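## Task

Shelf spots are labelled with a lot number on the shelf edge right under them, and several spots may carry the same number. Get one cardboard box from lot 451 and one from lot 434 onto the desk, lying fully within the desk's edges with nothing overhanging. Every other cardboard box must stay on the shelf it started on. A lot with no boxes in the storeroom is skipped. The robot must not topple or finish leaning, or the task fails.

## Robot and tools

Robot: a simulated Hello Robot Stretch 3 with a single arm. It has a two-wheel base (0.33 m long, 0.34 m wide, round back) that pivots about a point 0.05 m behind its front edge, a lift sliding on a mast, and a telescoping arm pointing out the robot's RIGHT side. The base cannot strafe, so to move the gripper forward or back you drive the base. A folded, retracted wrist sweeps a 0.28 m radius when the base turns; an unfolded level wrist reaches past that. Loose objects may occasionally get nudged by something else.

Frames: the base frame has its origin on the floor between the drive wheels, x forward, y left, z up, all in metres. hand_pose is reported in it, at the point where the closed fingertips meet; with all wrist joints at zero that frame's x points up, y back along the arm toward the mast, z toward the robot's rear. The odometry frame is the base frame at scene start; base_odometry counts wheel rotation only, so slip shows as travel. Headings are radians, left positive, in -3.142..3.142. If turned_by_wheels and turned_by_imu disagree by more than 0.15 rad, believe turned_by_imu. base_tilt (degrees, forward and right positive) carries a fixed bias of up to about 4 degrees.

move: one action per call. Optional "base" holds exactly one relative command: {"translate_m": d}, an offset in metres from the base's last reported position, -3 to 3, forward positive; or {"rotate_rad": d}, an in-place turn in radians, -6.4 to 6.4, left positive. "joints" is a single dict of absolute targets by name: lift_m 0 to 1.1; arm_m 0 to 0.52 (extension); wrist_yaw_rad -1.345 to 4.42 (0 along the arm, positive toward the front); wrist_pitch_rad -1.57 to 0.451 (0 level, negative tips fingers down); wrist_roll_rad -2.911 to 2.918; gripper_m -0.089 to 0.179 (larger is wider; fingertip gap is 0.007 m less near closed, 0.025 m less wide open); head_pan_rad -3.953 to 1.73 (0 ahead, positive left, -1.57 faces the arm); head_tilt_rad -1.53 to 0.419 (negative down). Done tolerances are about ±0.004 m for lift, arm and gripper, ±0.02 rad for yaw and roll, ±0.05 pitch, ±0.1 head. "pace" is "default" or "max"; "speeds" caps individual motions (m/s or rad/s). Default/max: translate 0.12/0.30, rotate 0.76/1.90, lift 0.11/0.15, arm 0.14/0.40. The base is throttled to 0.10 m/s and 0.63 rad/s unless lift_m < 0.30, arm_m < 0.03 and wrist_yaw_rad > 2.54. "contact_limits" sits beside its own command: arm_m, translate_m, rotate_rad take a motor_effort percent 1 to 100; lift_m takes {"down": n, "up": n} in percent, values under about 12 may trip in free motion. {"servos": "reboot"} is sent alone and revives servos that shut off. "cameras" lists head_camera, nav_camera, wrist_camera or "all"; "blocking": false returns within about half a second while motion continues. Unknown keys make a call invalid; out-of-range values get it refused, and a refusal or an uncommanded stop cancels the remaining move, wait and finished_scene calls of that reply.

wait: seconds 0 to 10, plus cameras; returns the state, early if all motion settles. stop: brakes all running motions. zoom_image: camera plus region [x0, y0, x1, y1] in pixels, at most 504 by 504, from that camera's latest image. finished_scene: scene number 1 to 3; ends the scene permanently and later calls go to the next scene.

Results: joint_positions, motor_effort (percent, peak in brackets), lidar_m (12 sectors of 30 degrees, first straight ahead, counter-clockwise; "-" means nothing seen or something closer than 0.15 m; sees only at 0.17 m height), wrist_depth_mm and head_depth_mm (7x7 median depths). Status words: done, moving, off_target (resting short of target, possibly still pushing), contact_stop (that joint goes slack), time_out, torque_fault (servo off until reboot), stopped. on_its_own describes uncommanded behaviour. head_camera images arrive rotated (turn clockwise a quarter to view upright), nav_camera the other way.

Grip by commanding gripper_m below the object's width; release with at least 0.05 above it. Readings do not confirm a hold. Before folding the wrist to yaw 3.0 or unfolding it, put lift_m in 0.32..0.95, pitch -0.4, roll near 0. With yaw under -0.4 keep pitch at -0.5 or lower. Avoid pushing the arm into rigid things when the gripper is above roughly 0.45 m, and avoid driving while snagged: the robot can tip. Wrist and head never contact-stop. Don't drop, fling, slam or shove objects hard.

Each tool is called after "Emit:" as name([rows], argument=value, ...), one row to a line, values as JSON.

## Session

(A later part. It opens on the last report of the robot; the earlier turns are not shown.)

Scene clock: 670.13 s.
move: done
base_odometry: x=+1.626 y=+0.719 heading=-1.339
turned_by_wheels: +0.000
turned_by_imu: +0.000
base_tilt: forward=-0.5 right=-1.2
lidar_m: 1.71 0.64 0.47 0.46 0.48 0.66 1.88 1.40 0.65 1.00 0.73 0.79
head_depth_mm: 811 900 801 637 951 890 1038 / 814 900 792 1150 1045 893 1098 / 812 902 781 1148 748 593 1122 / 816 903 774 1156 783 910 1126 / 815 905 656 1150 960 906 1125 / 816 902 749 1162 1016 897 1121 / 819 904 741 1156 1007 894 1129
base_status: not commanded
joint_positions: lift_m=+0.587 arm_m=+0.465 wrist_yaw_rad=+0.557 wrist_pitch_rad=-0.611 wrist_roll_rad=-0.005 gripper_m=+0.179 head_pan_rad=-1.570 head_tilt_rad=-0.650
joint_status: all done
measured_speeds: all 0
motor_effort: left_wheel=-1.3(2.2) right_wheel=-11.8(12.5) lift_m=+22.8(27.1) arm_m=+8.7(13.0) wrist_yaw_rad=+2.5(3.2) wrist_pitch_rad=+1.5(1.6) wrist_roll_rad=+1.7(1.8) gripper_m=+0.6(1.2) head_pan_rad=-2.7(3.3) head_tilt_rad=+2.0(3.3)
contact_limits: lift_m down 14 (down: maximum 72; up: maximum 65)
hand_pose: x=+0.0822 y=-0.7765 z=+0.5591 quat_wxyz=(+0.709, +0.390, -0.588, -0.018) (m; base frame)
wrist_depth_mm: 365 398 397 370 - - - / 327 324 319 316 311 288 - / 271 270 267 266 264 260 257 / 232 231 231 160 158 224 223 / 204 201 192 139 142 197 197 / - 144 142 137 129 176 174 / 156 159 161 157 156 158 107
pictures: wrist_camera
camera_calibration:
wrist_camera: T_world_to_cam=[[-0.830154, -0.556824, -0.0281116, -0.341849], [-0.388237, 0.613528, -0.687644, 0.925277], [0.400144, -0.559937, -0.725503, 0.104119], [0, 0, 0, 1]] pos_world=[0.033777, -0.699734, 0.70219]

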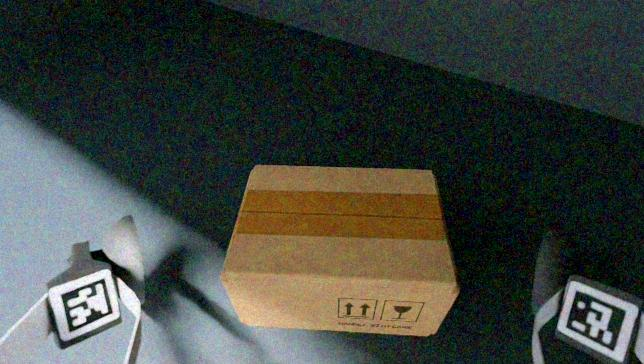

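Emit:
move(joints={"gripper_m":0.05}, cameras=["wrist_camera"])

Emit:
move(joints={"lift_m":0.65}, speeds={"lift_m":0.05}, cameras=["wrist_camera"])

Scene clock: 677.53 s.
move: done
base_odometry: x=+1.626 y=+0.719 heading=-1.339
turned_by_wheels: +0.000
turned_by_imu: +0.000
base_tilt: forward=-0.3 right=-1.3
lidar_m: 1.71 0.64 0.47 0.46 0.48 0.66 1.88 1.40 0.65 1.00 0.73 0.79
head_depth_mm: 812 898 802 637 949 887 1040 / 811 901 795 1152 1046 893 1101 / 813 900 780 1153 746 592 1116 / 813 901 768 1151 782 912 1127 / 814 903 658 1153 987 908 1124 / 815 903 748 1155 1017 899 1120 / 815 907 741 1155 1013 893 1124
base_status: not commanded
joint_positions: lift_m=+0.587 arm_m=+0.465 wrist_yaw_rad=+0.557 wrist_pitch_rad=-0.609 wrist_roll_rad=-0.003 gripper_m=+0.051 head_pan_rad=-1.570 head_tilt_rad=-0.650
joint_status: all done
measured_speeds: all 0
motor_effort: left_wheel=-1.8(2.4) right_wheel=-10.4(12.0) lift_m=+23.4(24.4) arm_m=+1.7(4.7) wrist_yaw_rad=+2.6(3.3) wrist_pitch_rad=+1.2(1.6) wrist_roll_rad=+0.9(1.9) gripper_m=-15.3(88.1) head_pan_rad=-2.4(3.5) head_tilt_rad=+2.2(3.3)
contact_limits: lift_m down 14 (down: maximum 72; up: maximum 65)
hand_pose: x=+0.0823 y=-0.7768 z=+0.5594 quat_wxyz=(+0.708, +0.389, -0.589, -0.018) (m; base frame)
wrist_depth_mm: 364 402 400 366 - - - / 329 328 323 320 314 291 - / 273 273 269 267 265 261 258 / 235 233 224 160 159 224 223 / 206 208 141 140 143 198 196 / 181 181 134 144 133 172 174 / 167 156 161 164 157 152 161
pictures: wrist_camera
camera_calibration:
wrist_camera: T_world_to_cam=[[-0.830828, -0.555725, -0.0299076, -0.339931], [-0.385632, 0.613614, -0.689032, 0.926383], [0.401265, -0.560934, -0.724113, 0.102538], [0, 0, 0, 1]] pos_world=[0.0336743, -0.699833, 0.70239]

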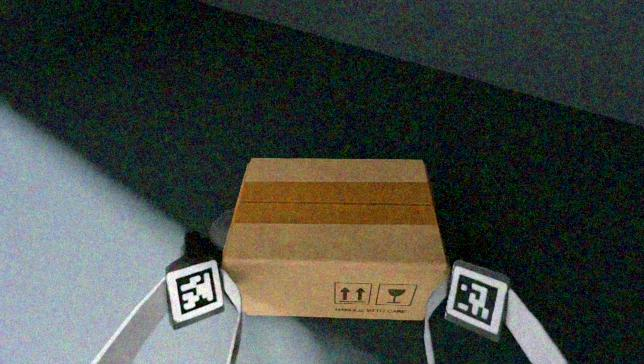

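Scene clock: 679.33 s.
move: done
base_odometry: x=+1.626 y=+0.719 heading=-1.339
turned_by_wheels: +0.000
turned_by_imu: +0.000
base_tilt: forward=-0.4 right=-1.2
lidar_m: 1.70 0.64 0.47 0.46 0.48 0.66 1.88 1.40 0.65 1.00 0.73 0.79
head_depth_mm: 809 902 802 637 949 888 1039 / 813 900 795 1152 1047 848 398 / 813 898 780 679 702 864 1131 / 813 902 771 696 795 909 1126 / 814 899 655 810 957 904 1122 / 817 905 747 1155 1018 899 1123 / 818 904 741 1150 1007 895 1128
base_status: not commanded
joint_positions: lift_m=+0.650 arm_m=+0.465 wrist_yaw_rad=+0.557 wrist_pitch_rad=-0.617 wrist_roll_rad=-0.003 gripper_m=+0.051 head_pan_rad=-1.570 head_tilt_rad=-0.650
joint_status: all done
measured_speeds: all 0
motor_effort: left_wheel=-1.0(2.0) right_wheel=-10.3(11.2) lift_m=+31.8(34.5) arm_m=-0.9(1.9) wrist_yaw_rad=+1.8(3.9) wrist_pitch_rad=+2.8(2.9) wrist_roll_rad=+0.7(1.0) gripper_m=-15.5(15.8) head_pan_rad=-2.4(3.1) head_tilt_rad=+2.2(3.2)
hand_pose: x=+0.0816 y=-0.7756 z=+0.6207 quat_wxyz=(+0.708, +0.392, -0.587, -0.021) (m; base frame)
wrist_depth_mm: 362 431 - - - - - / 381 423 435 412 - - - / 371 370 364 359 355 333 - / 319 315 305 165 291 306 295 / 278 277 142 140 144 268 266 / 247 247 135 146 134 234 238 / 228 214 217 215 214 209 215
pictures: wrist_camera
camera_calibration:
wrist_camera: T_world_to_cam=[[-0.830966, -0.555503, -0.0301946, -0.337666], [-0.388742, 0.618625, -0.682775, 0.967849], [0.397962, -0.555625, -0.730004, 0.155981], [0, 0, 0, 1]] pos_world=[0.0335806, -0.699643, 0.764495]

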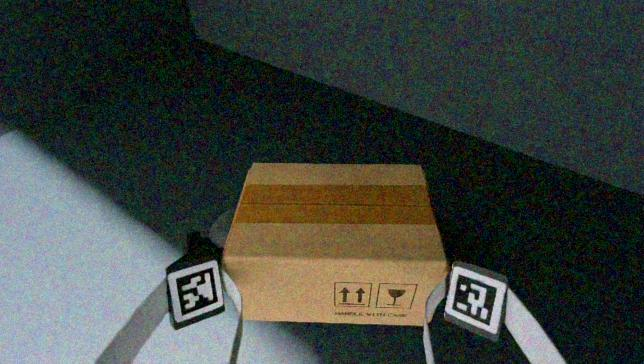

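Emit:
move(joints={"arm_m":0.0})

Emit:
move(joints={"wrist_yaw_rad":1.57})

Emit:
move(base={"translate_m":-0.85})

Emit:
move(base={"translate_m":-0.834}, joints={"lift_m":0.87}, cameras=["wrist_camera"])

Emit:
move(base={"rotate_rad":1.571})

Emit:
move(base={"translate_m":-1.05})

Emit:
move(base={"translate_m":-1.05})

Emit:
move(base={"rotate_rad":-1.571}, cameras=["wrist_camera"])

Scene clock: 710.97 s.
move: done
base_odometry: x=+1.626 y=+0.719 heading=-1.339
turned_by_wheels: +0.000
turned_by_imu: +0.000
base_tilt: forward=-0.3 right=-1.2
lidar_m: 1.71 0.64 0.47 0.46 0.48 0.66 1.88 1.40 0.65 1.00 0.73 0.79
head_depth_mm: 813 900 806 640 950 889 1036 / 813 898 792 1146 1045 924 1136 / 811 902 783 1155 1038 915 1130 / 813 902 773 1152 1030 910 1131 / 814 902 658 1158 1025 905 604 / 820 906 747 1148 1014 899 1116 / 815 903 742 1159 1009 895 1124
base_status: not commanded
joint_positions: lift_m=+0.650 arm_m=+0.001 wrist_yaw_rad=+0.557 wrist_pitch_rad=-0.618 wrist_roll_rad=-0.003 gripper_m=+0.051 head_pan_rad=-1.570 head_tilt_rad=-0.650
joint_status: all done
measured_speeds: all 0
motor_effort: left_wheel=-1.7(2.1) right_wheel=-10.3(11.6) lift_m=+30.3(31.6) arm_m=-12.7(14.9) wrist_yaw_rad=+1.7(3.6) wrist_pitch_rad=+2.8(3.0) wrist_roll_rad=+0.8(1.0) gripper_m=-14.9(15.9) head_pan_rad=-2.0(3.1) head_tilt_rad=+2.1(3.3)
hand_pose: x=+0.0815 y=-0.3110 z=+0.6206 quat_wxyz=(+0.708, +0.392, -0.587, -0.021) (m; base frame)
wrist_depth_mm: - - 520 515 506 502 512 / - - 529 447 430 423 418 / - - 696 - 398 358 354 / - - 720 164 158 349 320 / 946 940 142 140 144 - - / 822 827 136 147 134 - - / 756 730 722 710 696 - -
camera_calibration:
head_camera: T_world_to_cam=[[-0.0467043, 0.562016, -0.825807, 1.0901], [0.997496, -0.0177191, -0.0684733, 0.0826303], [-0.0531156, -0.826936, -0.559781, 0.684386], [0, 0, 0, 1]] pos_world=[0.00484035, -0.0452432, 1.28897]
nav_camera: T_world_to_cam=[[0.0175194, -0.583886, 0.811647, -1.01303], [-0.999789, -0.0189132, 0.00797463, 0.0459491], [0.0106946, -0.811616, -0.584094, 0.713345], [0, 0, 0, 1]] pos_world=[0.0560581, -0.0116616, 1.23852]
wrist_camera: T_world_to_cam=[[-0.831001, -0.55545, -0.0301962, -0.0796785], [-0.388984, 0.619044, -0.682258, 0.680204], [0.397653, -0.555212, -0.730487, 0.414417], [0, 0, 0, 1]] pos_world=[0.0335812, -0.235244, 0.764395]

Scene clock: 712.47 s.
move: done
base_odometry: x=+1.626 y=+0.719 heading=-1.339
turned_by_wheels: +0.000
turned_by_imu: +0.000
base_tilt: forward=-0.3 right=-1.2
lidar_m: 1.71 0.64 0.48 0.46 0.48 0.66 1.88 1.39 0.65 1.00 0.73 0.79
head_depth_mm: 812 898 803 641 949 890 1041 / 812 900 793 1149 1048 922 1134 / 814 901 781 1149 1041 917 1133 / 815 904 772 1152 1035 911 1127 / 816 903 655 1153 1022 906 1126 / 815 905 746 1151 1018 897 1125 / 819 906 740 1157 1009 891 1128
base_status: not commanded
joint_positions: lift_m=+0.650 arm_m=+0.001 wrist_yaw_rad=+1.567 wrist_pitch_rad=-0.618 wrist_roll_rad=-0.003 gripper_m=+0.051 head_pan_rad=-1.570 head_tilt_rad=-0.650
joint_status: all done
measured_speeds: all 0
motor_effort: left_wheel=-1.6(2.1) right_wheel=-10.3(11.3) lift_m=+30.7(31.0) arm_m=-12.3(13.3) wrist_yaw_rad=+3.0(5.5) wrist_pitch_rad=+2.8(2.9) wrist_roll_rad=+0.8(1.2) gripper_m=-15.3(15.7) head_pan_rad=-2.5(3.1) head_tilt_rad=+2.3(2.8)
hand_pose: x=+0.1735 y=-0.1465 z=+0.6206 quat_wxyz=(+0.630, +0.627, -0.324, +0.324) (m; base frame)
wrist_depth_mm: - - - - - - - / - - - - - - - / - - - - - - 525 / - - - 164 977 - - / - 914 142 140 144 860 - / 743 808 136 146 134 122 - / - 710 725 713 708 701 -
camera_calibration:
head_camera: T_world_to_cam=[[-0.0467043, 0.562016, -0.825807, 1.0901], [0.997496, -0.0177191, -0.0684733, 0.0826303], [-0.0531156, -0.826936, -0.559781, 0.684386], [0, 0, 0, 1]] pos_world=[0.00484035, -0.0452432, 1.28897]
nav_camera: T_world_to_cam=[[0.0175194, -0.583886, 0.811647, -1.01303], [-0.999789, -0.0189132, 0.00797463, 0.0459491], [0.0106946, -0.811616, -0.584094, 0.713345], [0, 0, 0, 1]] pos_world=[0.0560581, -0.0116616, 1.23852]
wrist_camera: T_world_to_cam=[[0.0283619, -0.999142, -0.0301773, -0.125865], [-0.731134, -0.000148535, -0.682234, 0.582734], [0.681644, 0.0414131, -0.730511, 0.50736], [0, 0, 0, 1]] pos_world=[0.0837877, -0.146682, 0.764395]

Scene clock: 722.10 s.
move: done
base_odometry: x=+1.431 y=+1.546 heading=-1.339
turned_by_wheels: +0.000
turned_by_imu: +0.000
base_tilt: forward=-0.5 right=-1.2
lidar_m: 1.74 0.66 0.48 0.47 0.49 0.67 1.50 1.56 0.70 0.99 0.67 1.42
head_depth_mm: 804 889 804 638 1058 903 1117 / 806 890 790 630 1048 900 1137 / 804 891 740 627 1039 892 1135 / 805 893 726 1139 1029 908 1126 / 805 899 763 1145 1024 905 1122 / 809 892 755 1144 1016 902 1117 / 811 899 742 1032 1009 896 1108
base_status: done
joint_positions: lift_m=+0.650 arm_m=+0.001 wrist_yaw_rad=+1.567 wrist_pitch_rad=-0.618 wrist_roll_rad=-0.003 gripper_m=+0.051 head_pan_rad=-1.570 head_tilt_rad=-0.650
joint_status: not commanded
measured_speeds: all 0
motor_effort: left_wheel=-3.8(10.1) right_wheel=-7.5(14.5) lift_m=+28.2(30.6) arm_m=-10.2(12.7) wrist_yaw_rad=+1.9(4.4) wrist_pitch_rad=+2.9(3.0) wrist_roll_rad=+0.8(1.2) gripper_m=-15.0(15.9) head_pan_rad=-1.8(2.9) head_tilt_rad=+1.9(3.3)
hand_pose: x=+0.1735 y=-0.1465 z=+0.6206 quat_wxyz=(+0.630, +0.627, -0.324, +0.324) (m; base frame)
wrist_depth_mm: - - - - - - 536 / - - - - - - - / - - - - - - - / - - - 164 975 - - / 803 930 141 140 144 895 - / 729 826 136 147 135 124 - / - 727 723 711 709 695 -
camera_calibration:
head_camera: T_world_to_cam=[[-0.0467043, 0.562016, -0.825807, 1.0901], [0.997496, -0.0177191, -0.0684733, 0.0826303], [-0.0531156, -0.826936, -0.559781, 0.684386], [0, 0, 0, 1]] pos_world=[0.00484035, -0.0452432, 1.28897]
nav_camera: T_world_to_cam=[[0.0175194, -0.583886, 0.811647, -1.01303], [-0.999789, -0.0189132, 0.00797463, 0.0459491], [0.0106946, -0.811616, -0.584094, 0.713345], [0, 0, 0, 1]] pos_world=[0.0560581, -0.0116616, 1.23852]
wrist_camera: T_world_to_cam=[[0.0283619, -0.999142, -0.0301773, -0.125865], [-0.731134, -0.000148535, -0.682234, 0.582734], [0.681644, 0.0414131, -0.730511, 0.50736], [0, 0, 0, 1]] pos_world=[0.0837877, -0.146682, 0.764395]

Scene clock: 731.57 s.
move: done
base_odometry: x=+1.240 y=+2.358 heading=-1.339
turned_by_wheels: +0.000
turned_by_imu: -0.001
base_tilt: forward=-0.2 right=-1.2
lidar_m: 1.78 0.67 0.49 0.48 0.50 0.68 0.67 0.70 0.96 2.71 0.64 1.34
head_depth_mm: 1985 1930 1873 1844 1694 1492 - / 2671 2888 2738 2274 1773 1511 - / 2696 2974 3173 2311 1748 1470 - / 2717 2984 3190 2239 1753 1451 1222 / 2693 3001 3152 2268 1733 1412 1189 / 2725 2935 2996 2196 1724 1407 1214 / 2742 2839 2608 1033 1062 1096 1118
base_status: done
joint_positions: lift_m=+0.870 arm_m=+0.001 wrist_yaw_rad=+1.567 wrist_pitch_rad=-0.618 wrist_roll_rad=-0.003 gripper_m=+0.051 head_pan_rad=-1.570 head_tilt_rad=-0.650
joint_status: all done
measured_speeds: all 0
motor_effort: left_wheel=-6.2(9.9) right_wheel=-7.1(14.3) lift_m=+31.1(35.3) arm_m=-7.3(10.6) wrist_yaw_rad=+2.4(3.7) wrist_pitch_rad=+2.8(3.1) wrist_roll_rad=+0.9(1.1) gripper_m=-14.9(15.8) head_pan_rad=-2.6(2.8) head_tilt_rad=+1.8(3.0)
hand_pose: x=+0.1735 y=-0.1465 z=+0.8406 quat_wxyz=(+0.630, +0.627, -0.324, +0.324) (m; base frame)
wrist_depth_mm: - - - - - - - / - - - - - - 758 / - - - - - - - / - - - 164 - - - / - - 141 140 144 - - / - - 135 146 135 122 - / - 927 924 903 913 121 -
pictures: wrist_camera
camera_calibration:
wrist_camera: T_world_to_cam=[[0.0283572, -0.999142, -0.0301776, -0.119226], [-0.731181, -0.000147737, -0.682183, 0.73278], [0.681593, 0.0414101, -0.730558, 0.668123], [0, 0, 0, 1]] pos_world=[0.0837878, -0.146682, 0.984395]

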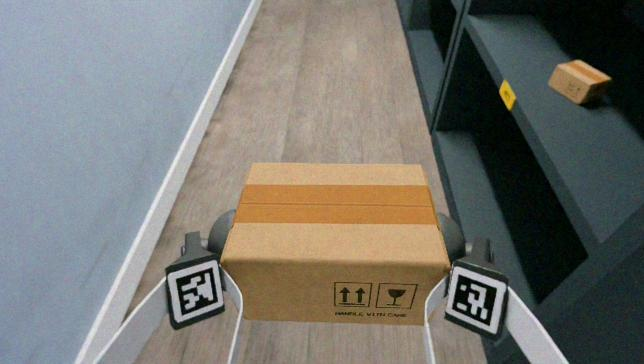

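Scene clock: 735.17 s.
move: done
base_odometry: x=+1.240 y=+2.358 heading=+0.231
turned_by_wheels: +1.571
turned_by_imu: +1.546
base_tilt: forward=-0.3 right=-1.3
lidar_m: 0.48 0.49 0.67 0.67 0.69 0.95 2.60 0.64 1.33 1.88 0.68 0.50
head_depth_mm: 1788 1892 1886 1485 1573 1435 - / 2558 2633 2287 2216 1716 1514 - / 3431 3708 3092 2290 1766 1464 - / 3380 3775 3242 2269 1742 1454 1220 / 3348 3666 3253 2254 1732 1401 1190 / 2076 2149 2234 2056 1713 1405 1212 / 1388 1419 1433 1473 1502 1363 1209
base_status: done
joint_positions: lift_m=+0.870 arm_m=+0.001 wrist_yaw_rad=+1.567 wrist_pitch_rad=-0.618 wrist_roll_rad=-0.003 gripper_m=+0.051 head_pan_rad=-1.570 head_tilt_rad=-0.650
joint_status: not commanded
measured_speeds: all 0
motor_effort: left_wheel=-8.2(13.5) right_wheel=+9.0(12.1) lift_m=+30.8(31.6) arm_m=-12.1(13.2) wrist_yaw_rad=+2.5(3.8) wrist_pitch_rad=+2.9(3.0) wrist_roll_rad=+1.0(1.2) gripper_m=-15.2(15.8) head_pan_rad=-1.4(2.7) head_tilt_rad=+1.5(2.9)
hand_pose: x=+0.1735 y=-0.1464 z=+0.8406 quat_wxyz=(+0.630, +0.627, -0.324, +0.324) (m; base frame)
wrist_depth_mm: 402 397 393 391 386 383 381 / 453 448 439 437 433 428 424 / 519 513 503 496 490 485 480 / - - 165 164 163 537 541 / - - 142 140 144 - - / 942 - 135 147 134 - - / 922 912 916 906 907 886 905
camera_calibration:
head_camera: T_world_to_cam=[[-0.0467043, 0.562016, -0.825807, 1.0901], [0.997496, -0.0177191, -0.0684733, 0.0826303], [-0.0531156, -0.826936, -0.559781, 0.684386], [0, 0, 0, 1]] pos_world=[0.00484035, -0.0452432, 1.28897]
nav_camera: T_world_to_cam=[[0.0175194, -0.583886, 0.811647, -1.01303], [-0.999789, -0.0189132, 0.00797463, 0.0459491], [0.0106946, -0.811616, -0.584094, 0.713345], [0, 0, 0, 1]] pos_world=[0.0560581, -0.0116616, 1.23852]
wrist_camera: T_world_to_cam=[[0.0284984, -0.999138, -0.0301813, -0.119233], [-0.731178, -0.000248386, -0.682186, 0.732768], [0.681591, 0.0415091, -0.730555, 0.668135], [0, 0, 0, 1]] pos_world=[0.0837877, -0.146682, 0.984395]

Scene clock: 746.80 s.
move: done
base_odometry: x=+0.218 y=+2.117 heading=+0.232
turned_by_wheels: +0.000
turned_by_imu: -0.001
base_tilt: forward=-0.4 right=-1.3
lidar_m: 1.51 0.95 0.69 0.66 0.69 0.94 2.22 1.92 2.67 0.36 0.37 0.50
head_depth_mm: 3353 3607 3385 2319 1780 1488 - / 3245 3577 3344 2314 1777 1516 - / 3322 3676 3315 2292 1756 1467 - / 3239 3550 3036 2249 1752 1455 1219 / 476 508 543 588 640 704 747 / - 297 328 373 434 519 620 / - 296 328 373 433 517 617
base_status: done
joint_positions: lift_m=+0.870 arm_m=+0.001 wrist_yaw_rad=+1.567 wrist_pitch_rad=-0.618 wrist_roll_rad=-0.003 gripper_m=+0.051 head_pan_rad=-1.570 head_tilt_rad=-0.650
joint_status: not commanded
measured_speeds: all 0
motor_effort: left_wheel=-3.9(12.4) right_wheel=-8.2(11.5) lift_m=+29.6(31.0) arm_m=-5.7(12.7) wrist_yaw_rad=+2.2(3.7) wrist_pitch_rad=+2.8(3.0) wrist_roll_rad=+0.8(1.1) gripper_m=-15.4(15.9) head_pan_rad=-1.6(2.6) head_tilt_rad=+0.8(2.9)
hand_pose: x=+0.1735 y=-0.1464 z=+0.8406 quat_wxyz=(+0.630, +0.627, -0.324, +0.324) (m; base frame)
wrist_depth_mm: - - - - - - 275 / - - - - - - 264 / - - - - - - 277 / - - - 164 608 - 276 / - - 141 140 144 - 264 / - - 135 146 134 - 276 / 912 936 926 920 922 - 276
camera_calibration:
head_camera: T_world_to_cam=[[-0.0467043, 0.562016, -0.825807, 1.0901], [0.997496, -0.0177191, -0.0684733, 0.0826303], [-0.0531156, -0.826936, -0.559781, 0.684386], [0, 0, 0, 1]] pos_world=[0.00484035, -0.0452432, 1.28897]
nav_camera: T_world_to_cam=[[0.0175194, -0.583886, 0.811647, -1.01303], [-0.999789, -0.0189132, 0.00797463, 0.0459491], [0.0106946, -0.811616, -0.584094, 0.713345], [0, 0, 0, 1]] pos_world=[0.0560581, -0.0116616, 1.23852]
wrist_camera: T_world_to_cam=[[0.0284984, -0.999138, -0.0301813, -0.119233], [-0.731178, -0.000248386, -0.682186, 0.732768], [0.681591, 0.0415091, -0.730555, 0.668135], [0, 0, 0, 1]] pos_world=[0.0837877, -0.146682, 0.984395]

Scene clock: 758.43 s.
move: done
base_odometry: x=-0.804 y=+1.876 heading=+0.231
turned_by_wheels: +0.000
turned_by_imu: -0.001
base_tilt: forward=-0.2 right=-1.1
lidar_m: 1.36 0.95 0.69 0.66 0.69 0.94 1.19 1.06 1.05 3.58 1.56 1.15
head_depth_mm: 3295 3122 1502 1203 1775 1479 - / 3316 3621 2797 2324 1778 1510 - / 3271 3680 3249 2296 1743 1460 - / 3303 3578 3207 2258 1739 1461 1223 / 3264 3630 3213 2261 1734 1415 1191 / 3306 3622 3133 2226 1707 1404 1206 / 3008 3237 2893 2200 1707 1394 1214
base_status: done
joint_positions: lift_m=+0.870 arm_m=+0.001 wrist_yaw_rad=+1.567 wrist_pitch_rad=-0.618 wrist_roll_rad=-0.003 gripper_m=+0.051 head_pan_rad=-1.570 head_tilt_rad=-0.650
joint_status: not commanded
measured_speeds: all 0
motor_effort: left_wheel=-7.9(12.4) right_wheel=-2.8(11.8) lift_m=+27.8(30.1) arm_m=+1.0(6.4) wrist_yaw_rad=+2.4(4.0) wrist_pitch_rad=+2.9(3.0) wrist_roll_rad=+0.8(1.1) gripper_m=-15.0(15.9) head_pan_rad=-1.5(2.4) head_tilt_rad=+1.5(2.6)
hand_pose: x=+0.1735 y=-0.1464 z=+0.8406 quat_wxyz=(+0.630, +0.627, -0.324, +0.324) (m; base frame)
wrist_depth_mm: - - - - - - - / - - - - - - - / - - - - - - - / - - - 164 - - - / - - 141 141 144 - - / - - 135 146 134 - - / 928 943 932 907 914 890 932
camera_calibration:
head_camera: T_world_to_cam=[[-0.0467043, 0.562016, -0.825807, 1.0901], [0.997496, -0.0177191, -0.0684733, 0.0826303], [-0.0531156, -0.826936, -0.559781, 0.684386], [0, 0, 0, 1]] pos_world=[0.00484035, -0.0452432, 1.28897]
nav_camera: T_world_to_cam=[[0.0175194, -0.583886, 0.811647, -1.01303], [-0.999789, -0.0189132, 0.00797463, 0.0459491], [0.0106946, -0.811616, -0.584094, 0.713345], [0, 0, 0, 1]] pos_world=[0.0560581, -0.0116616, 1.23852]
wrist_camera: T_world_to_cam=[[0.0284984, -0.999138, -0.0301813, -0.119233], [-0.731178, -0.000248386, -0.682186, 0.732768], [0.681591, 0.0415091, -0.730555, 0.668135], [0, 0, 0, 1]] pos_world=[0.0837877, -0.146682, 0.984395]

Scene clock: 762.03 s.
move: done
base_odometry: x=-0.804 y=+1.876 heading=-1.339
turned_by_wheels: -1.571
turned_by_imu: -1.546
base_tilt: forward=-0.3 right=-1.3
lidar_m: 3.59 1.54 1.16 1.44 0.94 0.69 0.66 0.69 0.95 1.19 1.05 1.05
head_depth_mm: 973 1075 1205 1368 1569 1484 - / 974 1077 1209 1379 1592 1521 - / 970 1077 1211 1374 1599 1472 - / 977 1079 1203 1374 1582 1457 1224 / 972 1078 1205 1382 1582 1416 1187 / 979 1084 1213 1370 1574 1402 1210 / 974 1083 1210 1382 1575 1395 1214
base_status: done
joint_positions: lift_m=+0.870 arm_m=+0.001 wrist_yaw_rad=+1.567 wrist_pitch_rad=-0.618 wrist_roll_rad=-0.003 gripper_m=+0.051 head_pan_rad=-1.570 head_tilt_rad=-0.650
joint_status: not commanded
measured_speeds: all 0
motor_effort: left_wheel=+8.0(12.5) right_wheel=-10.7(13.6) lift_m=+27.9(28.6) arm_m=-5.5(5.5) wrist_yaw_rad=+1.7(3.5) wrist_pitch_rad=+2.8(3.1) wrist_roll_rad=+0.8(1.2) gripper_m=-15.1(15.8) head_pan_rad=-1.4(2.1) head_tilt_rad=+1.9(2.1)
hand_pose: x=+0.1735 y=-0.1464 z=+0.8406 quat_wxyz=(+0.630, +0.627, -0.324, +0.324) (m; base frame)
wrist_depth_mm: - - - - - 697 - / - - - - - - - / - - - - - - - / - - - 165 - - - / - - 142 140 144 - - / - - 136 146 135 - - / 972 934 925 899 901 885 915
pictures: wrist_camera
camera_calibration:
wrist_camera: T_world_to_cam=[[0.0286396, -0.999134, -0.0301849, -0.119241], [-0.731176, -0.000349034, -0.682189, 0.732756], [0.681588, 0.0416081, -0.730552, 0.668147], [0, 0, 0, 1]] pos_world=[0.0837877, -0.146682, 0.984395]

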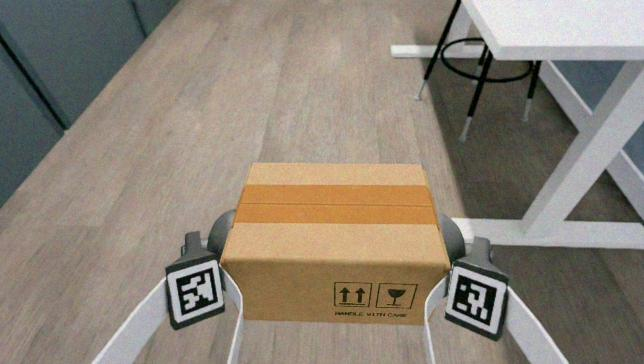

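Emit:
move(base={"translate_m":0.75})

Emit:
move(base={"translate_m":0.75}, joints={"head_tilt_rad":-0.6})

Emit:
move(joints={"wrist_yaw_rad":0.0,"lift_m":0.87}, cameras=["head_camera","wrist_camera"])

Scene clock: 777.77 s.
move: done
base_odometry: x=-0.632 y=+1.146 heading=-1.339
turned_by_wheels: +0.000
turned_by_imu: +0.001
base_tilt: forward=-0.3 right=-1.2
lidar_m: 2.87 1.53 1.13 1.09 1.13 1.45 1.41 1.46 1.24 0.74 0.85 0.97
head_depth_mm: 975 1083 1211 1386 1609 1491 - / 975 1084 1214 1389 1605 1515 - / 980 1086 1209 1339 842 655 - / 980 1082 1219 1012 779 652 1196 / 983 1087 1214 1003 774 664 1192 / 977 1089 1193 997 769 661 1214 / 986 1089 1199 988 764 657 1214
base_status: done
joint_positions: lift_m=+0.870 arm_m=+0.001 wrist_yaw_rad=+1.567 wrist_pitch_rad=-0.618 wrist_roll_rad=-0.003 gripper_m=+0.051 head_pan_rad=-1.570 head_tilt_rad=-0.650
joint_status: not commanded
measured_speeds: all 0
motor_effort: left_wheel=+3.3(12.2) right_wheel=+7.2(10.4) lift_m=+26.4(27.9) arm_m=-12.3(13.6) wrist_yaw_rad=+0.9(3.7) wrist_pitch_rad=+2.9(3.0) wrist_roll_rad=+0.7(1.2) gripper_m=-15.3(16.0) head_pan_rad=-1.0(1.9) head_tilt_rad=+1.5(2.2)
hand_pose: x=+0.1735 y=-0.1464 z=+0.8406 quat_wxyz=(+0.630, +0.627, -0.324, +0.324) (m; base frame)
wrist_depth_mm: - - - - - - - / - - - - - - - / - - - - - - - / - - - 165 - - - / - - 141 141 144 - - / - - 135 146 134 - - / 982 938 938 911 922 887 932
camera_calibration:
head_camera: T_world_to_cam=[[-0.0467043, 0.562016, -0.825807, 1.0901], [0.997496, -0.0177191, -0.0684733, 0.0826303], [-0.0531156, -0.826936, -0.559781, 0.684386], [0, 0, 0, 1]] pos_world=[0.00484035, -0.0452432, 1.28897]
nav_camera: T_world_to_cam=[[0.0175194, -0.583886, 0.811647, -1.01303], [-0.999789, -0.0189132, 0.00797463, 0.0459491], [0.0106946, -0.811616, -0.584094, 0.713345], [0, 0, 0, 1]] pos_world=[0.0560581, -0.0116616, 1.23852]
wrist_camera: T_world_to_cam=[[0.0286396, -0.999134, -0.0301849, -0.119241], [-0.731176, -0.000349034, -0.682189, 0.732756], [0.681588, 0.0416081, -0.730552, 0.668147], [0, 0, 0, 1]] pos_world=[0.0837877, -0.146682, 0.984395]

Scene clock: 786.40 s.
move: done
base_odometry: x=-0.460 y=+0.416 heading=-1.339
turned_by_wheels: +0.000
turned_by_imu: +0.000
base_tilt: forward=-0.3 right=-1.2
lidar_m: 2.13 1.52 1.12 1.08 1.13 1.55 2.15 1.05 0.71 0.55 0.91 1.69
head_depth_mm: 980 1075 1200 1131 841 670 - / 980 1081 1203 1123 838 685 - / 983 1077 1202 1110 830 660 - / 986 1082 1201 1103 825 657 1248 / 984 1079 1209 1089 816 653 1169 / 984 1077 1202 1078 811 652 1216 / 986 1085 1209 1065 761 665 1217
base_status: done
joint_positions: lift_m=+0.870 arm_m=+0.001 wrist_yaw_rad=+1.567 wrist_pitch_rad=-0.618 wrist_roll_rad=-0.003 gripper_m=+0.051 head_pan_rad=-1.570 head_tilt_rad=-0.600
joint_status: all done
measured_speeds: all 0
motor_effort: left_wheel=+8.0(11.6) right_wheel=+0.6(10.9) lift_m=+24.9(27.1) arm_m=-12.0(13.5) wrist_yaw_rad=+2.6(3.5) wrist_pitch_rad=+2.8(3.1) wrist_roll_rad=+0.8(1.1) gripper_m=-14.8(16.0) head_pan_rad=-1.0(1.5) head_tilt_rad=+3.8(4.7)
hand_pose: x=+0.1735 y=-0.1464 z=+0.8406 quat_wxyz=(+0.630, +0.627, -0.324, +0.324) (m; base frame)
wrist_depth_mm: - - - - - - - / - - - - - - - / - - - - - - - / - - - 165 - - - / - - 141 141 144 - - / - - 135 146 135 - - / 967 925 917 912 906 903 926
camera_calibration:
head_camera: T_world_to_cam=[[-0.0466949, 0.520043, -0.852863, 1.12538], [0.997496, -0.0211211, -0.0674925, 0.0813571], [-0.0531124, -0.853879, -0.517755, 0.62969], [0, 0, 0, 1]] pos_world=[0.00484038, -0.0458486, 1.29131]
nav_camera: T_world_to_cam=[[0.0174641, -0.542579, 0.839823, -1.04979], [-0.999789, -0.0185451, 0.00880924, 0.0448547], [0.0107949, -0.8398, -0.542789, 0.659576], [0, 0, 0, 1]] pos_world=[0.0560588, -0.0148501, 1.23925]
wrist_camera: T_world_to_cam=[[0.0286396, -0.999134, -0.0301849, -0.119241], [-0.731176, -0.000349034, -0.682189, 0.732756], [0.681588, 0.0416081, -0.730552, 0.668147], [0, 0, 0, 1]] pos_world=[0.0837877, -0.146682, 0.984395]

Scene clock: 788.20 s.
move: done
base_odometry: x=-0.460 y=+0.416 heading=-1.339
turned_by_wheels: +0.000
turned_by_imu: +0.000
base_tilt: forward=-0.2 right=-1.3
lidar_m: 2.12 1.52 1.12 1.08 1.13 1.55 2.15 1.05 0.71 0.55 0.90 1.70
head_depth_mm: 981 1081 1196 1133 843 671 - / 987 1081 1199 1118 834 682 - / 987 1079 1202 1107 827 660 440 / 984 1082 1197 1097 825 495 304 / 982 1084 1202 1085 816 652 1145 / 984 1082 1205 1075 811 651 1216 / 985 1087 1205 1069 761 665 1214
base_status: not commanded
joint_positions: lift_m=+0.870 arm_m=+0.001 wrist_yaw_rad=+0.003 wrist_pitch_rad=-0.618 wrist_roll_rad=-0.003 gripper_m=+0.051 head_pan_rad=-1.570 head_tilt_rad=-0.600
joint_status: all done
measured_speeds: all 0
motor_effort: left_wheel=+8.2(8.5) right_wheel=+1.2(1.8) lift_m=+24.5(28.5) arm_m=-11.5(13.1) wrist_yaw_rad=-2.8(6.6) wrist_pitch_rad=+2.8(3.0) wrist_roll_rad=+0.7(1.1) gripper_m=-15.3(15.5) head_pan_rad=-0.9(1.5) head_tilt_rad=+3.5(4.5)
hand_pose: x=-0.0209 y=-0.3404 z=+0.8406 quat_wxyz=(+0.675, +0.217, -0.672, -0.214) (m; base frame)
wrist_depth_mm: - - - - - - - / - 428 - - - - - / - - - - - - - / - - 160 164 158 - - / - - 141 140 144 - - / - - 135 147 134 986 - / 987 934 919 919 925 902 920
pictures: head_camera (sideways), wrist_camera
camera_calibration:
head_camera: T_world_to_cam=[[-0.0466949, 0.520043, -0.852863, 1.12538], [0.997496, -0.0211211, -0.0674925, 0.0813571], [-0.0531124, -0.853879, -0.517755, 0.62969], [0, 0, 0, 1]] pos_world=[0.00484038, -0.0458486, 1.29131]
wrist_camera: T_world_to_cam=[[-0.998915, -0.0354281, -0.0302233, -0.000895489], [-0.00529119, 0.731156, -0.68219, 0.854792], [0.0462667, -0.68129, -0.73055, 0.549301], [0, 0, 0, 1]] pos_world=[-0.021786, -0.250785, 0.984395]

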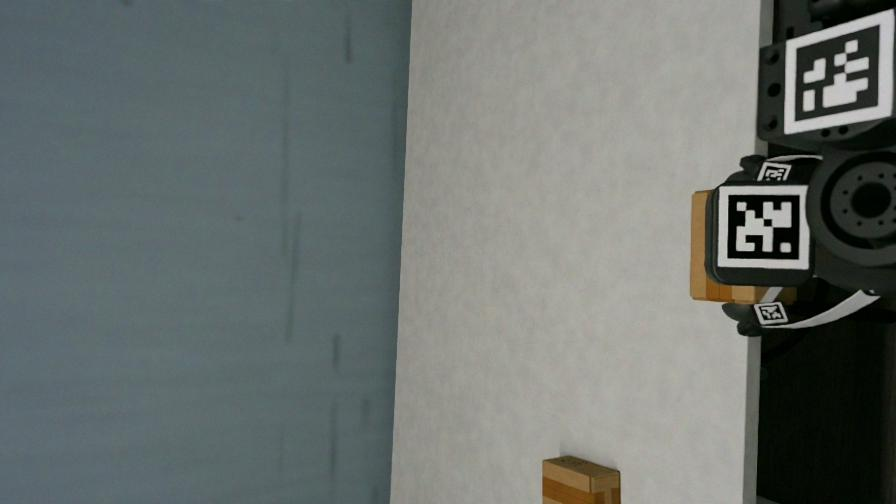

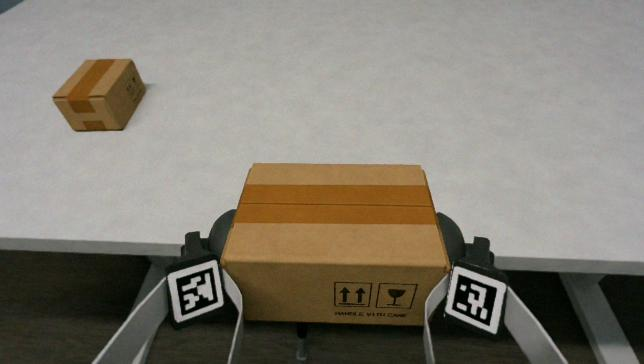

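Emit:
move(joints={"arm_m":0.26})

Emit:
move(joints={"lift_m":0.769}, speeds={"lift_m":0.03}, contact_limits={"lift_m":{"down":13}}, cameras=["wrist_camera"])

Scene clock: 798.93 s.
move: done
base_odometry: x=-0.460 y=+0.416 heading=-1.339
turned_by_wheels: +0.000
turned_by_imu: +0.000
base_tilt: forward=-0.3 right=-1.2
lidar_m: 2.13 1.52 1.12 1.08 1.13 1.55 2.15 1.05 0.71 0.55 0.90 1.69
head_depth_mm: 982 1084 1198 1126 316 - 1187 / 983 1082 1198 428 349 647 1235 / 985 1081 1200 409 419 663 1208 / 984 1082 1199 996 503 657 1225 / 985 1083 1202 1089 812 654 1172 / 987 1082 1205 1074 812 650 1218 / 982 1079 1207 1065 762 666 1213
base_status: not commanded
joint_positions: lift_m=+0.870 arm_m=+0.260 wrist_yaw_rad=+0.003 wrist_pitch_rad=-0.619 wrist_roll_rad=-0.003 gripper_m=+0.051 head_pan_rad=-1.570 head_tilt_rad=-0.600
joint_status: all done
measured_speeds: all 0
motor_effort: left_wheel=+8.3(8.5) right_wheel=+2.2(2.2) lift_m=+24.4(24.9) arm_m=+13.0(14.8) wrist_yaw_rad=-3.3(4.6) wrist_pitch_rad=+2.9(3.1) wrist_roll_rad=+0.8(1.1) gripper_m=-15.2(15.8) head_pan_rad=-0.7(1.4) head_tilt_rad=+2.8(4.2)
hand_pose: x=-0.0210 y=-0.5998 z=+0.8405 quat_wxyz=(+0.675, +0.217, -0.672, -0.214) (m; base frame)
wrist_depth_mm: - - - - - - - / - - - - - - - / - - - - - - - / - - 160 164 158 - - / - - 141 141 144 - - / - - 135 146 135 - - / - - - - - - -
camera_calibration:
head_camera: T_world_to_cam=[[-0.0466983, 0.519971, -0.852906, 1.12543], [0.997496, -0.0211268, -0.0674948, 0.0813598], [-0.0531145, -0.853922, -0.517683, 0.629594], [0, 0, 0, 1]] pos_world=[0.00484037, -0.045849, 1.29131]
nav_camera: T_world_to_cam=[[0.0174645, -0.542463, 0.839898, -1.04988], [-0.999789, -0.0185442, 0.00881208, 0.0448511], [0.010795, -0.839875, -0.542673, 0.659432], [0, 0, 0, 1]] pos_world=[0.0560588, -0.0148506, 1.23925]
wrist_camera: T_world_to_cam=[[-0.99892, -0.0352737, -0.0302344, -0.00999895], [-0.00519045, 0.73145, -0.681876, 1.04423], [0.0461672, -0.680982, -0.730843, 0.372944], [0, 0, 0, 1]] pos_world=[-0.0217859, -0.510186, 0.984295]

Scene clock: 802.73 s.
move: done
base_odometry: x=-0.460 y=+0.416 heading=-1.339
turned_by_wheels: +0.000
turned_by_imu: +0.000
base_tilt: forward=-0.3 right=-1.3
lidar_m: 2.13 1.52 1.12 1.08 1.13 1.56 2.15 1.05 0.71 0.55 0.90 1.70
head_depth_mm: 986 1083 1199 1132 842 670 312 / 984 1079 1201 1125 469 369 1157 / 984 1081 1200 1112 463 620 1205 / 985 1082 1194 1102 531 621 1229 / 982 1082 1209 1087 817 655 1169 / 990 1082 1203 1081 810 651 1218 / 987 1081 1206 1068 761 665 1215
base_status: not commanded
joint_positions: lift_m=+0.769 arm_m=+0.260 wrist_yaw_rad=+0.003 wrist_pitch_rad=-0.594 wrist_roll_rad=-0.002 gripper_m=+0.051 head_pan_rad=-1.570 head_tilt_rad=-0.600
joint_status: all done
measured_speeds: all 0
motor_effort: left_wheel=+7.9(9.0) right_wheel=+1.7(2.1) lift_m=+20.9(28.2) arm_m=+10.0(13.3) wrist_yaw_rad=-2.4(4.8) wrist_pitch_rad=-1.6(3.1) wrist_roll_rad=+0.7(1.0) gripper_m=-15.5(15.8) head_pan_rad=-0.4(1.4) head_tilt_rad=+3.2(4.4)
contact_limits: lift_m down 13 (down: maximum 72; up: maximum 65)
hand_pose: x=-0.0209 y=-0.6038 z=+0.7443 quat_wxyz=(+0.677, +0.208, -0.675, -0.206) (m; base frame)
wrist_depth_mm: - - - - - - - / - - - - - - - / - - - - - - - / - - 161 161 155 - - / - - 137 139 142 - - / - - 135 145 134 - - / - - - - - - -
pictures: wrist_camera
camera_calibration:
wrist_camera: T_world_to_cam=[[-0.998914, -0.0356503, -0.0299946, -0.0134995], [-0.00449244, 0.714504, -0.699616, 0.984614], [0.0463728, -0.698722, -0.713889, 0.276563], [0, 0, 0, 1]] pos_world=[-0.0218866, -0.510752, 0.885882]

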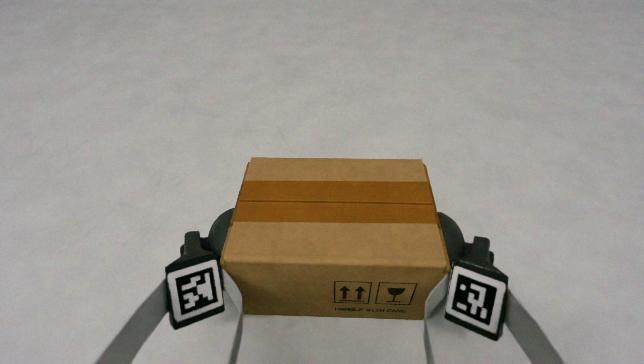

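Light contact. Release.

Emit:
move(joints={"gripper_m":0.179})

Emit:
move(joints={"lift_m":0.88}, cameras=["wrist_camera","head_camera"])

Emit:
move(joints={"arm_m":0.0}, cameras=["head_camera"])

Scene clock: 810.93 s.
move: done
base_odometry: x=-0.460 y=+0.416 heading=-1.339
turned_by_wheels: +0.000
turned_by_imu: +0.000
base_tilt: forward=-0.4 right=-1.1
lidar_m: 2.12 1.52 1.12 1.08 1.12 1.56 2.15 1.05 0.71 0.55 0.90 1.69
head_depth_mm: 986 1084 1196 1135 844 671 312 / 980 1083 1197 1120 470 369 1157 / 985 1078 1197 1110 464 619 1208 / 983 1079 1194 1102 535 621 1231 / 984 1080 1209 1090 818 654 1169 / 986 1077 1204 1078 810 652 1217 / 983 1084 1204 1070 763 666 1217
base_status: not commanded
joint_positions: lift_m=+0.769 arm_m=+0.260 wrist_yaw_rad=+0.003 wrist_pitch_rad=-0.610 wrist_roll_rad=-0.002 gripper_m=+0.179 head_pan_rad=-1.570 head_tilt_rad=-0.600
joint_status: all done
measured_speeds: all 0
motor_effort: left_wheel=+8.3(8.6) right_wheel=+1.3(1.9) lift_m=+27.4(28.2) arm_m=+7.1(8.4) wrist_yaw_rad=-2.4(4.7) wrist_pitch_rad=+1.3(1.7) wrist_roll_rad=+0.6(1.0) gripper_m=+1.0(82.9) head_pan_rad=-0.7(1.2) head_tilt_rad=+2.1(3.2)
contact_limits: lift_m down 13 (down: maximum 72; up: maximum 65)
hand_pose: x=-0.0210 y=-0.6012 z=+0.7412 quat_wxyz=(+0.676, +0.214, -0.673, -0.211) (m; base frame)
wrist_depth_mm: - - - - - - - / - - - - - - - / - - - - - - - / - - - 154 157 - - / - 142 135 135 137 - - / - 126 150 147 143 - - / - - - - - - 105
camera_calibration:
head_camera: T_world_to_cam=[[-0.0466983, 0.519971, -0.852906, 1.12543], [0.997496, -0.0211268, -0.0674948, 0.0813598], [-0.0531145, -0.853922, -0.517683, 0.629594], [0, 0, 0, 1]] pos_world=[0.00484037, -0.045849, 1.29131]
nav_camera: T_world_to_cam=[[0.0174645, -0.542463, 0.839898, -1.04988], [-0.999789, -0.0185442, 0.00881208, 0.0448511], [0.010795, -0.839875, -0.542673, 0.659432], [0, 0, 0, 1]] pos_world=[0.0560588, -0.0148506, 1.23925]
wrist_camera: T_world_to_cam=[[-0.998914, -0.0351796, -0.0305493, -0.0128031], [-0.00449415, 0.725362, -0.688352, 0.978811], [0.0463753, -0.687468, -0.724733, 0.291024], [0, 0, 0, 1]] pos_world=[-0.0218866, -0.510373, 0.884291]

Scene clock: 812.77 s.
move: done
base_odometry: x=-0.460 y=+0.416 heading=-1.339
turned_by_wheels: +0.000
turned_by_imu: +0.000
base_tilt: forward=-0.3 right=-1.3
lidar_m: 2.13 1.52 1.12 1.08 1.13 1.55 2.15 1.05 0.71 0.55 0.91 1.70
head_depth_mm: 983 1082 1198 1132 313 - 1214 / 983 1081 1196 413 400 662 1240 / 979 1080 1202 402 427 663 1210 / 982 1080 1200 523 510 659 1228 / 983 1085 1203 1085 786 654 1169 / 985 1084 1199 1082 810 648 1213 / 986 1083 1203 1068 759 667 1219
base_status: not commanded
joint_positions: lift_m=+0.880 arm_m=+0.260 wrist_yaw_rad=+0.003 wrist_pitch_rad=-0.611 wrist_roll_rad=-0.002 gripper_m=+0.179 head_pan_rad=-1.570 head_tilt_rad=-0.600
joint_status: all done
measured_speeds: all 0
motor_effort: left_wheel=+8.2(8.4) right_wheel=+0.9(2.1) lift_m=+29.2(34.5) arm_m=+5.7(7.3) wrist_yaw_rad=-2.8(5.0) wrist_pitch_rad=+1.5(1.6) wrist_roll_rad=+0.6(0.8) gripper_m=+0.8(1.3) head_pan_rad=-0.3(1.2) head_tilt_rad=+2.1(2.8)
hand_pose: x=-0.0210 y=-0.6011 z=+0.8521 quat_wxyz=(+0.676, +0.214, -0.673, -0.212) (m; base frame)
wrist_depth_mm: - - - - - - - / - - - - - - - / - - - - - - - / - - - - - - - / - 142 - - - - - / 123 126 - 238 234 - - / - - - 218 215 - 105
pictures: head_camera (sideways), wrist_camera
camera_calibration:
head_camera: T_world_to_cam=[[-0.0466983, 0.519971, -0.852906, 1.12543], [0.997496, -0.0211268, -0.0674948, 0.0813598], [-0.0531145, -0.853922, -0.517683, 0.629594], [0, 0, 0, 1]] pos_world=[0.00484037, -0.045849, 1.29131]
wrist_camera: T_world_to_cam=[[-0.998914, -0.035153, -0.0305788, -0.00937225], [-0.00449396, 0.725947, -0.687736, 1.05484], [0.0463746, -0.686852, -0.725316, 0.372292], [0, 0, 0, 1]] pos_world=[-0.0218866, -0.510374, 0.995191]

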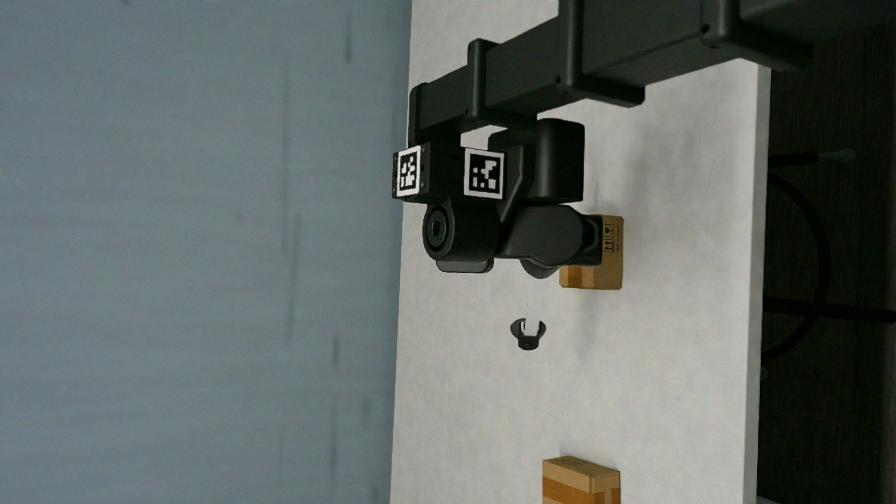

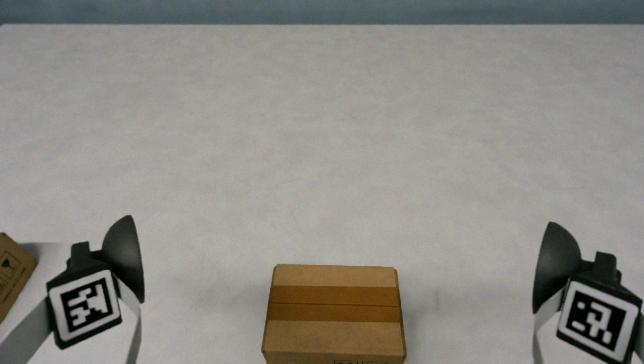

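Scene clock: 815.90 s.
move: done
base_odometry: x=-0.460 y=+0.416 heading=-1.339
turned_by_wheels: +0.000
turned_by_imu: +0.000
base_tilt: forward=-0.3 right=-1.0
lidar_m: 2.13 1.52 1.12 1.08 1.12 1.55 2.14 1.05 0.71 0.55 0.90 1.70
head_depth_mm: 982 1082 1202 1129 841 673 - / 979 1077 1199 1123 837 686 - / 980 1079 1199 1108 829 661 - / 988 1080 1201 1102 751 306 298 / 987 1083 1201 1097 815 654 1143 / 988 1082 1199 1076 811 650 1217 / 987 1080 1200 1072 760 666 1208
base_status: not commanded
joint_positions: lift_m=+0.880 arm_m=+0.001 wrist_yaw_rad=+0.003 wrist_pitch_rad=-0.611 wrist_roll_rad=-0.002 gripper_m=+0.179 head_pan_rad=-1.570 head_tilt_rad=-0.600
joint_status: all done
measured_speeds: all 0
motor_effort: left_wheel=+7.9(8.6) right_wheel=+1.6(2.1) lift_m=+23.9(30.0) arm_m=-12.6(14.6) wrist_yaw_rad=-3.5(4.6) wrist_pitch_rad=+1.5(1.6) wrist_roll_rad=+0.5(0.8) gripper_m=+0.3(1.4) head_pan_rad=-0.3(1.2) head_tilt_rad=+2.1(2.9)
hand_pose: x=-0.0210 y=-0.3417 z=+0.8521 quat_wxyz=(+0.676, +0.214, -0.673, -0.212) (m; base frame)
wrist_depth_mm: - - - - - - - / - 440 - 411 - - - / - 426 - 397 - - - / - - - - - - - / - 142 - - - - - / 123 144 - - - - - / 930 940 956 950 952 919 105
pictures: head_camera (sideways)
camera_calibration:
head_camera: T_world_to_cam=[[-0.0466983, 0.519971, -0.852906, 1.12543], [0.997496, -0.0211268, -0.0674948, 0.0813598], [-0.0531145, -0.853922, -0.517683, 0.629594], [0, 0, 0, 1]] pos_world=[0.00484037, -0.045849, 1.29131]

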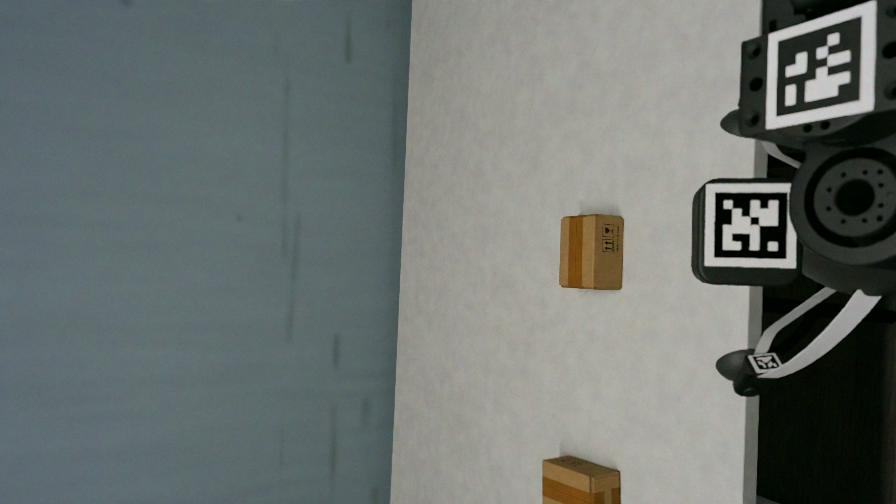

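Emit:
finished_scene(scene=2)

The scene is finished: the task was done.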